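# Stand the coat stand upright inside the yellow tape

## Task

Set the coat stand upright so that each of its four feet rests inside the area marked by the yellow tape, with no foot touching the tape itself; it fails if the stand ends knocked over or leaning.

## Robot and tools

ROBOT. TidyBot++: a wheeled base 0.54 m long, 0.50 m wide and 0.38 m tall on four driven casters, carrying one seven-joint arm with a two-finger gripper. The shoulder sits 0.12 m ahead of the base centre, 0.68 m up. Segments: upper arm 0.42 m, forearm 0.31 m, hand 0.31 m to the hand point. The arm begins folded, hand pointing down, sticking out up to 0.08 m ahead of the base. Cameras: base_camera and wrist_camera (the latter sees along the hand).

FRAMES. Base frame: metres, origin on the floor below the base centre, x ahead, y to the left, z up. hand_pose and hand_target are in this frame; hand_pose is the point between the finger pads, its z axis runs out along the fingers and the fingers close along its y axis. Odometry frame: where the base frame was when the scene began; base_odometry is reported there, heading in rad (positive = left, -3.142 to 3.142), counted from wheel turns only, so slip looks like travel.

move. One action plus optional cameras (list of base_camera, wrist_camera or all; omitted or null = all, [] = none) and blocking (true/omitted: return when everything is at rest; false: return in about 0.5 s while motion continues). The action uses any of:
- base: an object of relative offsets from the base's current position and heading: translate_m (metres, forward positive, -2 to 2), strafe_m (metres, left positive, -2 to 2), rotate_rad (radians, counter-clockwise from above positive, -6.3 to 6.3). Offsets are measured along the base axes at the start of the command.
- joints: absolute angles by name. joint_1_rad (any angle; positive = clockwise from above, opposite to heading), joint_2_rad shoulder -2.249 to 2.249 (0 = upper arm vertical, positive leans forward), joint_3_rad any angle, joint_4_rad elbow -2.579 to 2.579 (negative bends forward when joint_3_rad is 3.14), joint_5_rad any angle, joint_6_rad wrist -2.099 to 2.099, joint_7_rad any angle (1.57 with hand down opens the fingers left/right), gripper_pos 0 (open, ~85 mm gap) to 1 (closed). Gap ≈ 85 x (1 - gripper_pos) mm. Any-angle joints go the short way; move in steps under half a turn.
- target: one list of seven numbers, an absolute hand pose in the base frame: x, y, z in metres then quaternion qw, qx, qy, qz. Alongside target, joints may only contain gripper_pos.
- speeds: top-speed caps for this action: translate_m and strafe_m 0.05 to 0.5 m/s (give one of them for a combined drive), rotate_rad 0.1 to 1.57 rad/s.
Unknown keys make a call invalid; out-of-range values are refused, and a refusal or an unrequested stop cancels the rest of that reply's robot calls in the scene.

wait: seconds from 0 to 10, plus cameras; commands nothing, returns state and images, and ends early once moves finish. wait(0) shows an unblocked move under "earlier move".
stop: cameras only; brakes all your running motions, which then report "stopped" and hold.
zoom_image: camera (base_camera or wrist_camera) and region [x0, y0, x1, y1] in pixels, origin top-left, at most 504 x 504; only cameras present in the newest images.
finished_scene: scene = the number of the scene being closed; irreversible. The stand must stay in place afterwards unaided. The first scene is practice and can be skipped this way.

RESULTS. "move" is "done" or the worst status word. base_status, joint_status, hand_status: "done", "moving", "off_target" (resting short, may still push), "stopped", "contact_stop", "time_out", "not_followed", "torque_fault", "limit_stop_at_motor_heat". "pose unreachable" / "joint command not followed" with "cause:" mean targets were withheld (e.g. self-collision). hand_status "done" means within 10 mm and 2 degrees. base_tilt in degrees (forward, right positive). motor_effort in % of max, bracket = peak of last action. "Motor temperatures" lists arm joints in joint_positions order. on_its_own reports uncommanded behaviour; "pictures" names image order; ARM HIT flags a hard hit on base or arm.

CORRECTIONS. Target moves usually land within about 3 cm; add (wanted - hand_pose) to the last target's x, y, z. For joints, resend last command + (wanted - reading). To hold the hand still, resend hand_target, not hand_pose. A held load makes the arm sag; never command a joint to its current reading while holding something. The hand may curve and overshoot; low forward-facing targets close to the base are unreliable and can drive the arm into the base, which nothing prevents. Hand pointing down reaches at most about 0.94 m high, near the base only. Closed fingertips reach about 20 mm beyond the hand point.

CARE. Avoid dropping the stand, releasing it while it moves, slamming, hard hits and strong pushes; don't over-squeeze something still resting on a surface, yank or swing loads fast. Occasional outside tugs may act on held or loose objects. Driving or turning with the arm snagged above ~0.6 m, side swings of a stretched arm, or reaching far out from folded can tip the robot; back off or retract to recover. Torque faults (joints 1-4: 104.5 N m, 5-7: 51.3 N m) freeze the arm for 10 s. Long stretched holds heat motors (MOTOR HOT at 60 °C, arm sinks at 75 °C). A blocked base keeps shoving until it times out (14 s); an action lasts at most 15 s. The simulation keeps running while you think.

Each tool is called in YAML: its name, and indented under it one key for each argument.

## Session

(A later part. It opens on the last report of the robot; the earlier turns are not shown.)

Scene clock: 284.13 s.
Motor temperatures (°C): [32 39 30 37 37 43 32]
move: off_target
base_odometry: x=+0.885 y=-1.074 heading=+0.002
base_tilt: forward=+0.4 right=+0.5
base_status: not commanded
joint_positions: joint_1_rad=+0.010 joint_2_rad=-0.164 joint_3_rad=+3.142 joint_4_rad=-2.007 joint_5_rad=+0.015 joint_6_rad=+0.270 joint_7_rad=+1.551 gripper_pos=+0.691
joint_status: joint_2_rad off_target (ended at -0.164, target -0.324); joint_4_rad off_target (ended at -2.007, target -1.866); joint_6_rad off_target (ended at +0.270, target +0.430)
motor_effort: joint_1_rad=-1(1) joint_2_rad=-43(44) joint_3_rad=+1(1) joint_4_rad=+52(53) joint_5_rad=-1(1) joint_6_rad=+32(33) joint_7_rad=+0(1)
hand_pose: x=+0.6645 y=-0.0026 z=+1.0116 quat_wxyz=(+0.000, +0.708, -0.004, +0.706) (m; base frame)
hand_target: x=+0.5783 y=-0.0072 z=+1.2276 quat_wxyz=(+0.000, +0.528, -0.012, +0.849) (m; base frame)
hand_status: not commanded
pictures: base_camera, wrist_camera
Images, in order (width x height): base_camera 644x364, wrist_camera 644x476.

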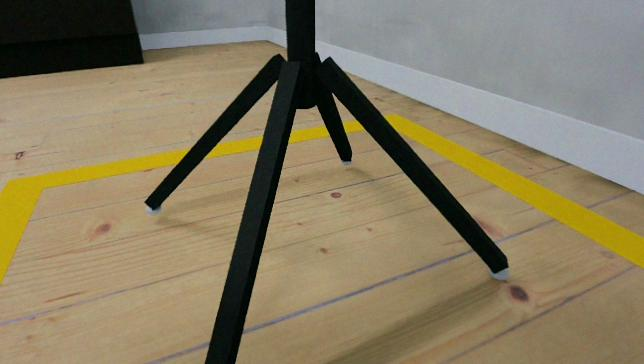

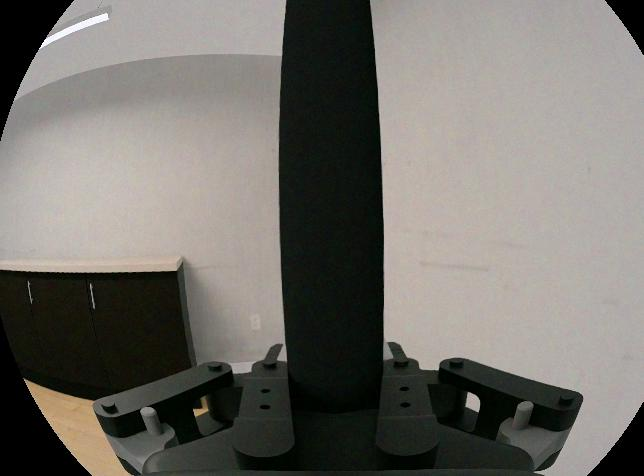

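move:
  joints: {"joint_2_rad": -0.314, "joint_4_rad": -1.89, "joint_6_rad": 0.44}
  cameras: []

move:
  joints: {"joint_2_rad": -0.304, "joint_4_rad": -1.915, "joint_6_rad": 0.45}
  cameras: []

move:
  joints: {"joint_2_rad": -0.285, "joint_4_rad": -1.94, "joint_6_rad": 0.44}

Scene clock: 289.87 s.
Motor temperatures (°C): [32 39 30 37 37 43 32]
move: off_target
base_odometry: x=+0.885 y=-1.074 heading=+0.002
base_tilt: forward=+0.4 right=+0.5
base_status: not commanded
joint_positions: joint_1_rad=+0.010 joint_2_rad=-0.164 joint_3_rad=+3.142 joint_4_rad=-2.027 joint_5_rad=+0.015 joint_6_rad=+0.285 joint_7_rad=+1.551 gripper_pos=+0.691
joint_status: joint_2_rad off_target (ended at -0.164, target -0.314); joint_4_rad off_target (ended at -2.027, target -1.890); joint_6_rad off_target (ended at +0.285, target +0.440)
motor_effort: joint_1_rad=-1(2) joint_2_rad=-43(43) joint_3_rad=+0(1) joint_4_rad=+52(53) joint_5_rad=-1(1) joint_6_rad=+32(33) joint_7_rad=-1(1)
hand_pose: x=+0.6627 y=-0.0025 z=+1.0038 quat_wxyz=(+0.000, +0.710, -0.004, +0.704) (m; base frame)
hand_target: x=+0.5857 y=-0.0073 z=+1.2115 quat_wxyz=(+0.000, +0.538, -0.012, +0.843) (m; base frame)
hand_status: not commanded
pictures: none
No camera images: "cameras" was empty.

Scene clock: 290.47 s.
Motor temperatures (°C): [32 39 30 37 37 43 32]
move: off_target
base_odometry: x=+0.885 y=-1.074 heading=+0.002
base_tilt: forward=+0.3 right=+0.5
base_status: not commanded
joint_positions: joint_1_rad=+0.010 joint_2_rad=-0.164 joint_3_rad=+3.141 joint_4_rad=-2.039 joint_5_rad=+0.015 joint_6_rad=+0.303 joint_7_rad=+1.551 gripper_pos=+0.691
joint_status: joint_2_rad off_target (ended at -0.164, target -0.304); joint_4_rad off_target (ended at -2.039, target -1.915); joint_6_rad off_target (ended at +0.303, target +0.450)
motor_effort: joint_1_rad=-1(2) joint_2_rad=-40(43) joint_3_rad=+1(2) joint_4_rad=+49(52) joint_5_rad=-1(2) joint_6_rad=+31(33) joint_7_rad=+0(1)
hand_pose: x=+0.6617 y=-0.0024 z=+1.0023 quat_wxyz=(+0.000, +0.708, -0.004, +0.707) (m; base frame)
hand_target: x=+0.5926 y=-0.0075 z=+1.1946 quat_wxyz=(+0.000, +0.548, -0.012, +0.836) (m; base frame)
hand_status: not commanded
pictures: none
No camera images: "cameras" was empty.

Scene clock: 291.07 s.
Motor temperatures (°C): [32 39 30 37 37 43 32]
move: off_target
base_odometry: x=+0.885 y=-1.074 heading=+0.002
base_tilt: forward=+0.3 right=+0.5
base_status: not commanded
joint_positions: joint_1_rad=+0.010 joint_2_rad=-0.163 joint_3_rad=+3.141 joint_4_rad=-2.042 joint_5_rad=+0.015 joint_6_rad=+0.308 joint_7_rad=+1.551 gripper_pos=+0.691
joint_status: joint_2_rad off_target (ended at -0.163, target -0.285); joint_4_rad off_target (ended at -2.042, target -1.940); joint_6_rad off_target (ended at +0.308, target +0.440)
motor_effort: joint_1_rad=+0(1) joint_2_rad=-37(41) joint_3_rad=+2(2) joint_4_rad=+45(50) joint_5_rad=-1(2) joint_6_rad=+27(30) joint_7_rad=-1(2)
hand_pose: x=+0.6615 y=-0.0023 z=+1.0019 quat_wxyz=(+0.000, +0.707, -0.004, +0.707) (m; base frame)
hand_target: x=+0.6057 y=-0.0076 z=+1.1676 quat_wxyz=(+0.000, +0.571, -0.013, +0.821) (m; base frame)
hand_status: not commanded
pictures: base_camera, wrist_camera
Images, in order (width x height): base_camera 644x364, wrist_camera 644x476.

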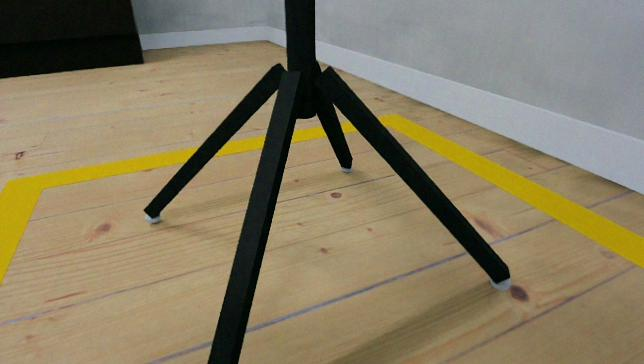

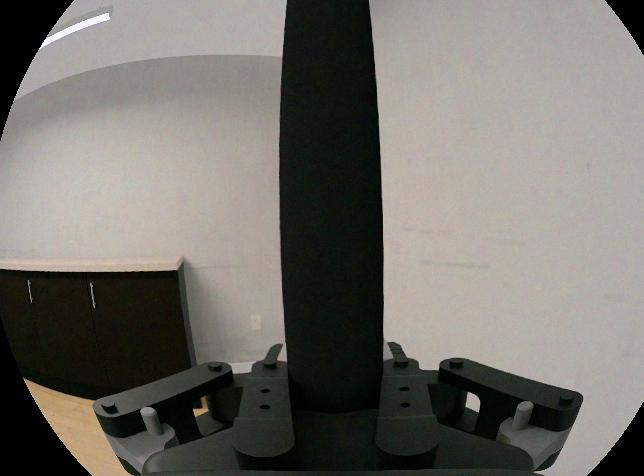

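move:
  joints: {"joint_2_rad": -0.25, "joint_4_rad": -1.98, "joint_6_rad": 0.41}
  cameras: []

move:
  joints: {"joint_2_rad": -0.215, "joint_4_rad": -2.02, "joint_6_rad": 0.375}
  cameras: []

move:
  joints: {"joint_2_rad": -0.18, "joint_4_rad": -2.05, "joint_6_rad": 0.34}

Scene clock: 299.63 s.
Motor temperatures (°C): [32 39 30 37 37 43 32]
move: off_target
base_odometry: x=+0.885 y=-1.074 heading=+0.002
base_tilt: forward=+0.3 right=+0.5
base_status: not commanded
joint_positions: joint_1_rad=+0.010 joint_2_rad=-0.163 joint_3_rad=+3.138 joint_4_rad=-2.045 joint_5_rad=+0.015 joint_6_rad=+0.311 joint_7_rad=+1.551 gripper_pos=+0.691
joint_status: joint_2_rad off_target (ended at -0.163, target -0.250); joint_4_rad off_target (ended at -2.045, target -1.980); joint_6_rad off_target (ended at +0.311, target +0.410)
motor_effort: joint_1_rad=+2(3) joint_2_rad=-32(37) joint_3_rad=+4(4) joint_4_rad=+39(45) joint_5_rad=-2(4) joint_6_rad=+22(26) joint_7_rad=-3(3)
hand_pose: x=+0.6613 y=-0.0003 z=+1.0008 quat_wxyz=(-0.001, +0.707, -0.002, +0.707) (m; base frame)
hand_target: x=+0.6268 y=-0.0078 z=+1.1169 quat_wxyz=(+0.000, +0.613, -0.013, +0.790) (m; base frame)
hand_status: not commanded
pictures: none
No camera images: "cameras" was empty.

Scene clock: 300.30 s.
Motor temperatures (°C): [32 39 30 37 37 43 32]
move: off_target
base_odometry: x=+0.885 y=-1.074 heading=+0.002
base_tilt: forward=+0.4 right=+0.4
base_status: not commanded
joint_positions: joint_1_rad=+0.010 joint_2_rad=-0.163 joint_3_rad=+3.131 joint_4_rad=-2.047 joint_5_rad=+0.015 joint_6_rad=+0.311 joint_7_rad=+1.552 gripper_pos=+0.691
joint_status: joint_2_rad off_target (ended at -0.163, target -0.215); the others done
motor_effort: joint_1_rad=+3(3) joint_2_rad=-26(31) joint_3_rad=+5(5) joint_4_rad=+31(38) joint_5_rad=-5(5) joint_6_rad=+17(22) joint_7_rad=-4(4)
hand_pose: x=+0.6611 y=+0.0037 z=+0.9990 quat_wxyz=(-0.003, +0.708, +0.001, +0.706) (m; base frame)
hand_target: x=+0.6432 y=-0.0078 z=+1.0636 quat_wxyz=(+0.000, +0.656, -0.013, +0.755) (m; base frame)
hand_status: not commanded
pictures: none
No camera images: "cameras" was empty.

Scene clock: 300.97 s.
Motor temperatures (°C): [32 39 30 37 37 43 32]
move: done
base_odometry: x=+0.885 y=-1.074 heading=+0.002
base_tilt: forward=+0.4 right=+0.5
base_status: not commanded
joint_positions: joint_1_rad=+0.010 joint_2_rad=-0.162 joint_3_rad=+3.126 joint_4_rad=-2.049 joint_5_rad=+0.015 joint_6_rad=+0.311 joint_7_rad=+1.553 gripper_pos=+0.691
joint_status: all done
motor_effort: joint_1_rad=+3(4) joint_2_rad=-21(26) joint_3_rad=+5(6) joint_4_rad=+26(31) joint_5_rad=-6(6) joint_6_rad=+13(16) joint_7_rad=-4(5)
hand_pose: x=+0.6609 y=+0.0069 z=+0.9975 quat_wxyz=(-0.004, +0.709, +0.004, +0.705) (m; base frame)
hand_target: x=+0.6550 y=-0.0078 z=+1.0158 quat_wxyz=(+0.000, +0.692, -0.014, +0.721) (m; base frame)
hand_status: not commanded
pictures: base_camera, wrist_camera
Images, in order (width x height): base_camera 644x364, wrist_camera 644x476.

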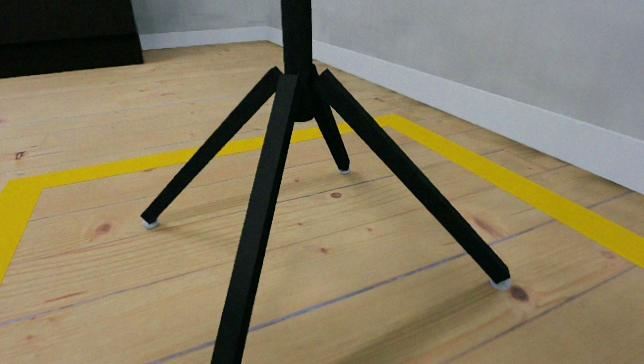

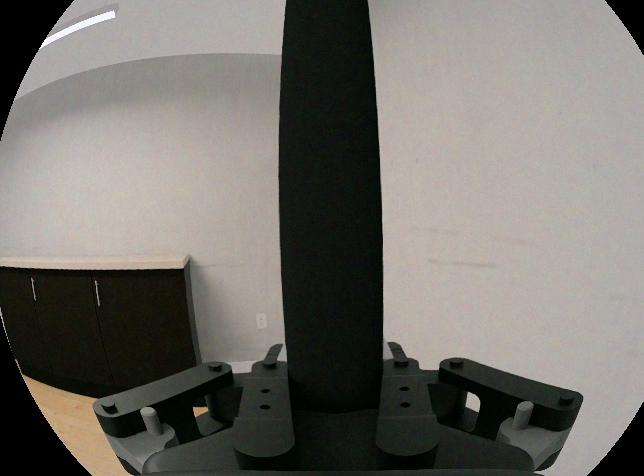

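move:
  joints: {"joint_1_rad": 0.01, "joint_2_rad": -0.165, "joint_4_rad": -2.07, "joint_6_rad": 0.32}

zoom_image:
  camera: "base_camera"
  region: [120, 60, 560, 364]

Scene clock: 311.30 s.
Motor temperatures (°C): [32 39 30 37 37 43 32]
move: done
base_odometry: x=+0.885 y=-1.074 heading=+0.002
base_tilt: forward=+0.3 right=+0.4
base_status: not commanded
joint_positions: joint_1_rad=+0.006 joint_2_rad=-0.162 joint_3_rad=+3.122 joint_4_rad=-2.051 joint_5_rad=+0.015 joint_6_rad=+0.311 joint_7_rad=+1.555 gripper_pos=+0.691
joint_status: all done
motor_effort: joint_1_rad=+5(5) joint_2_rad=-18(21) joint_3_rad=+6(7) joint_4_rad=+22(25) joint_5_rad=-6(7) joint_6_rad=+10(12) joint_7_rad=-5(6)
hand_pose: x=+0.6606 y=+0.0110 z=+0.9961 quat_wxyz=(-0.006, +0.710, +0.007, +0.704) (m; base frame)
hand_target: x=+0.6581 y=-0.0051 z=+0.9893 quat_wxyz=(-0.002, +0.712, -0.012, +0.702) (m; base frame)
hand_status: not commanded
pictures: base_camera, wrist_camera
Images, in order (width x height): base_camera 644x364, wrist_camera 644x476.

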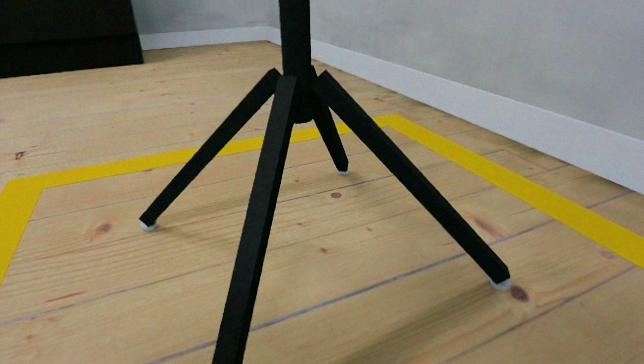

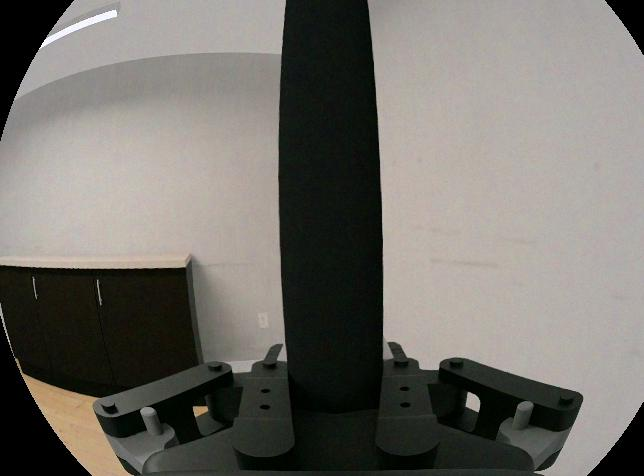

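Scaled by 1.145.

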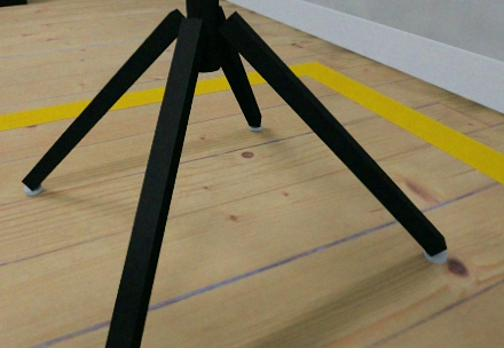

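move:
  joints: {"joint_1_rad": -0.01, "joint_3_rad": 3.125, "gripper_pos": 0.75}
  cameras: []

move:
  joints: {"gripper_pos": 0.685}

Scene clock: 337.70 s.
Motor temperatures (°C): [32 38 30 36 37 42 32]
move: off_target
base_odometry: x=+0.885 y=-1.074 heading=+0.002
base_tilt: forward=+0.3 right=+0.5
base_status: not commanded
joint_positions: joint_1_rad=+0.004 joint_2_rad=-0.162 joint_3_rad=+3.122 joint_4_rad=-2.052 joint_5_rad=+0.015 joint_6_rad=+0.311 joint_7_rad=+1.556 gripper_pos=+0.691
joint_status: gripper_pos off_target (ended at +0.691, target +0.750); the others done
motor_effort: joint_1_rad=+0(4) joint_2_rad=-19(19) joint_3_rad=+1(6) joint_4_rad=+21(23) joint_5_rad=-5(7) joint_6_rad=+9(10) joint_7_rad=-5(6)
hand_pose: x=+0.6606 y=+0.0125 z=+0.9959 quat_wxyz=(-0.006, +0.710, +0.008, +0.704) (m; base frame)
hand_target: x=+0.6577 y=+0.0144 z=+0.9893 quat_wxyz=(-0.013, +0.712, +0.001, +0.702) (m; base frame)
hand_status: not commanded
pictures: none
No camera images: "cameras" was empty.

Scene clock: 338.30 s.
Motor temperatures (°C): [32 38 30 36 37 42 32]
move: done
base_odometry: x=+0.885 y=-1.074 heading=+0.002
base_tilt: forward=+0.3 right=+0.5
base_status: not commanded
joint_positions: joint_1_rad=+0.003 joint_2_rad=-0.162 joint_3_rad=+3.122 joint_4_rad=-2.052 joint_5_rad=+0.009 joint_6_rad=+0.311 joint_7_rad=+1.556 gripper_pos=+0.684
joint_status: all done
motor_effort: joint_1_rad=+0(2) joint_2_rad=-19(19) joint_3_rad=+2(3) joint_4_rad=+21(22) joint_5_rad=-2(5) joint_6_rad=+8(9) joint_7_rad=-1(5)
hand_pose: x=+0.6606 y=+0.0125 z=+0.9959 quat_wxyz=(-0.008, +0.710, +0.006, +0.704) (m; base frame)
hand_target: x=+0.6577 y=+0.0144 z=+0.9893 quat_wxyz=(-0.013, +0.712, +0.001, +0.702) (m; base frame)
hand_status: not commanded
pictures: base_camera, wrist_camera
Images, in order (width x height): base_camera 644x364, wrist_camera 644x476.

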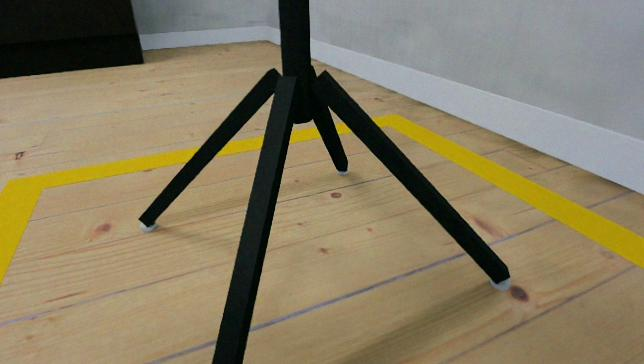

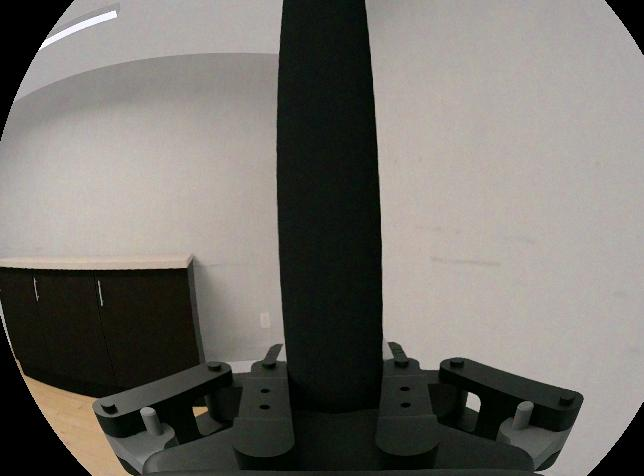

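move:
  joints: {"gripper_pos": 0.64}
  cameras: ["wrist_camera"]

move:
  joints: {"gripper_pos": 0.55}

Scene clock: 342.70 s.
Motor temperatures (°C): [32 38 30 36 37 42 32]
move: done
base_odometry: x=+0.885 y=-1.074 heading=+0.002
base_tilt: forward=+0.4 right=+0.5
base_status: not commanded
joint_positions: joint_1_rad=-0.001 joint_2_rad=-0.162 joint_3_rad=+3.121 joint_4_rad=-2.053 joint_5_rad=+0.008 joint_6_rad=+0.311 joint_7_rad=+1.556 gripper_pos=+0.640
joint_status: all done
motor_effort: joint_1_rad=-1(5) joint_2_rad=-16(19) joint_3_rad=+1(5) joint_4_rad=+22(23) joint_5_rad=+0(2) joint_6_rad=+8(9) joint_7_rad=+0(1)
hand_pose: x=+0.6604 y=+0.0147 z=+0.9951 quat_wxyz=(-0.010, +0.710, +0.007, +0.704) (m; base frame)
hand_target: x=+0.6577 y=+0.0144 z=+0.9893 quat_wxyz=(-0.013, +0.712, +0.001, +0.702) (m; base frame)
hand_status: not commanded
pictures: wrist_camera
Images, in order (width x height): wrist_camera 644x476.

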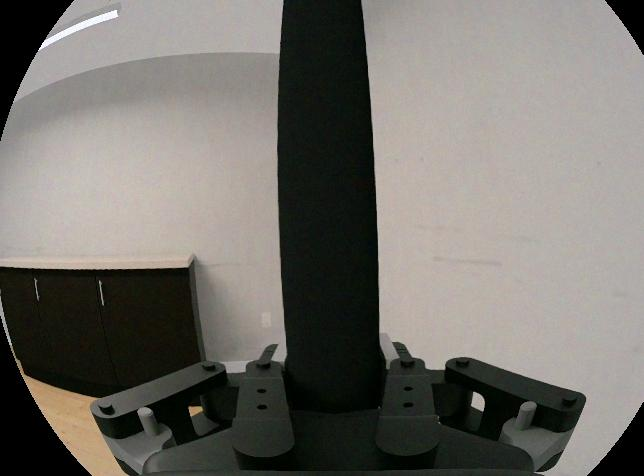

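Scene clock: 343.20 s.
Motor temperatures (°C): [32 38 30 36 37 42 32]
move: done
base_odometry: x=+0.885 y=-1.074 heading=+0.002
base_tilt: forward=+0.3 right=+0.5
base_status: not commanded
joint_positions: joint_1_rad=-0.001 joint_2_rad=-0.162 joint_3_rad=+3.122 joint_4_rad=-2.053 joint_5_rad=+0.008 joint_6_rad=+0.311 joint_7_rad=+1.556 gripper_pos=+0.550
joint_status: all done
motor_effort: joint_1_rad=-1(2) joint_2_rad=-16(17) joint_3_rad=+1(1) joint_4_rad=+22(22) joint_5_rad=+0(1) joint_6_rad=+8(9) joint_7_rad=+0(1)
hand_pose: x=+0.6604 y=+0.0143 z=+0.9951 quat_wxyz=(-0.009, +0.710, +0.007, +0.704) (m; base frame)
hand_target: x=+0.6577 y=+0.0144 z=+0.9893 quat_wxyz=(-0.013, +0.712, +0.001, +0.702) (m; base frame)
hand_status: not commanded
pictures: base_camera, wrist_camera
Images, in order (width x height): base_camera 644x364, wrist_camera 644x476.

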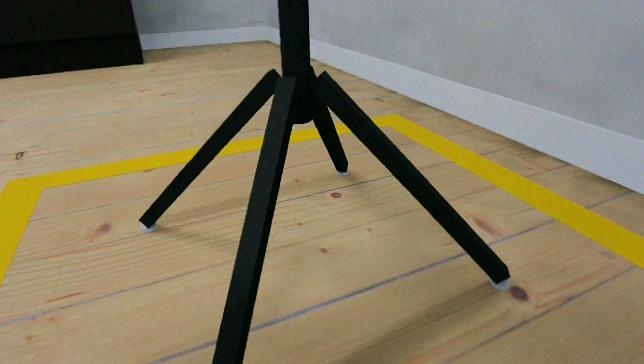

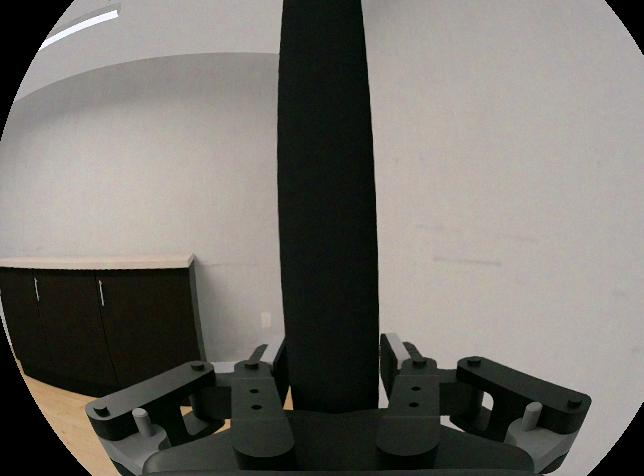

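move:
  joints: {"gripper_pos": 0.0}
  cameras: ["wrist_camera"]

move:
  base: {"translate_m": -0.5}
  speeds: {"translate_m": 0.2}

Scene clock: 349.07 s.
Motor temperatures (°C): [32 38 30 36 37 42 32]
move: done
base_odometry: x=+0.885 y=-1.074 heading=+0.002
base_tilt: forward=+0.3 right=+0.5
base_status: not commanded
joint_positions: joint_1_rad=-0.001 joint_2_rad=-0.162 joint_3_rad=+3.122 joint_4_rad=-2.053 joint_5_rad=+0.008 joint_6_rad=+0.311 joint_7_rad=+1.556 gripper_pos=+0.000
joint_status: all done
motor_effort: joint_1_rad=-1(2) joint_2_rad=-16(17) joint_3_rad=+1(1) joint_4_rad=+22(23) joint_5_rad=+0(1) joint_6_rad=+8(9) joint_7_rad=+0(1)
hand_pose: x=+0.6604 y=+0.0143 z=+0.9951 quat_wxyz=(-0.009, +0.710, +0.007, +0.704) (m; base frame)
hand_target: x=+0.6577 y=+0.0144 z=+0.9893 quat_wxyz=(-0.013, +0.712, +0.001, +0.702) (m; base frame)
hand_status: not commanded
pictures: wrist_camera
Images, in order (width x height): wrist_camera 644x476.

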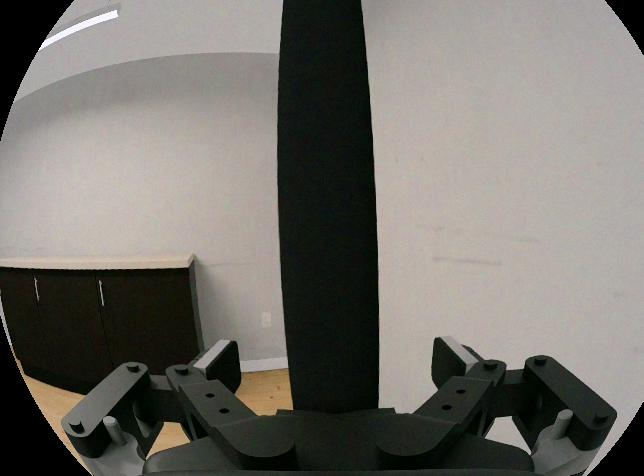

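Scene clock: 352.33 s.
Motor temperatures (°C): [32 37 30 35 37 42 32]
move: done
base_odometry: x=+0.385 y=-1.075 heading=+0.002
base_tilt: forward=+0.3 right=+0.5
base_status: done
joint_positions: joint_1_rad=-0.001 joint_2_rad=-0.161 joint_3_rad=+3.122 joint_4_rad=-2.053 joint_5_rad=+0.008 joint_6_rad=+0.311 joint_7_rad=+1.556 gripper_pos=+0.000
joint_status: not commanded
motor_effort: joint_1_rad=-1(2) joint_2_rad=-16(19) joint_3_rad=+1(1) joint_4_rad=+22(23) joint_5_rad=-1(1) joint_6_rad=+9(9) joint_7_rad=+0(1)
hand_pose: x=+0.6607 y=+0.0143 z=+0.9944 quat_wxyz=(-0.009, +0.711, +0.007, +0.703) (m; base frame)
hand_target: x=+0.6577 y=+0.0144 z=+0.9893 quat_wxyz=(-0.013, +0.712, +0.001, +0.702) (m; base frame)
hand_status: not commanded
pictures: base_camera, wrist_camera
Images, in order (width x height): base_camera 644x364, wrist_camera 644x476.

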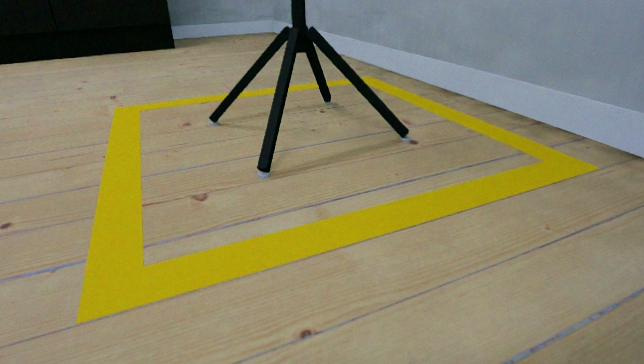

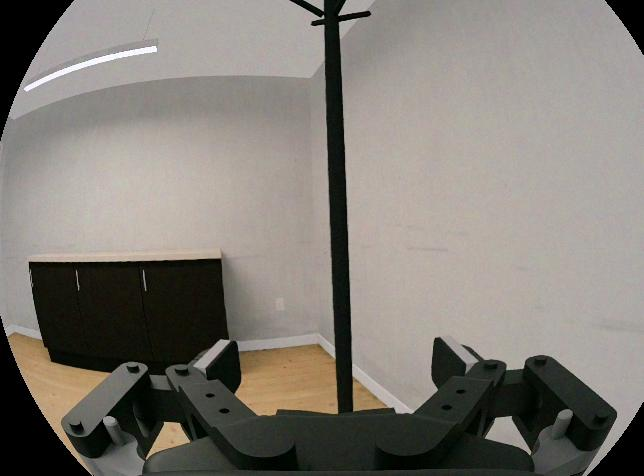

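finished_scene:
  scene: 1

The scene is finished: the task was done.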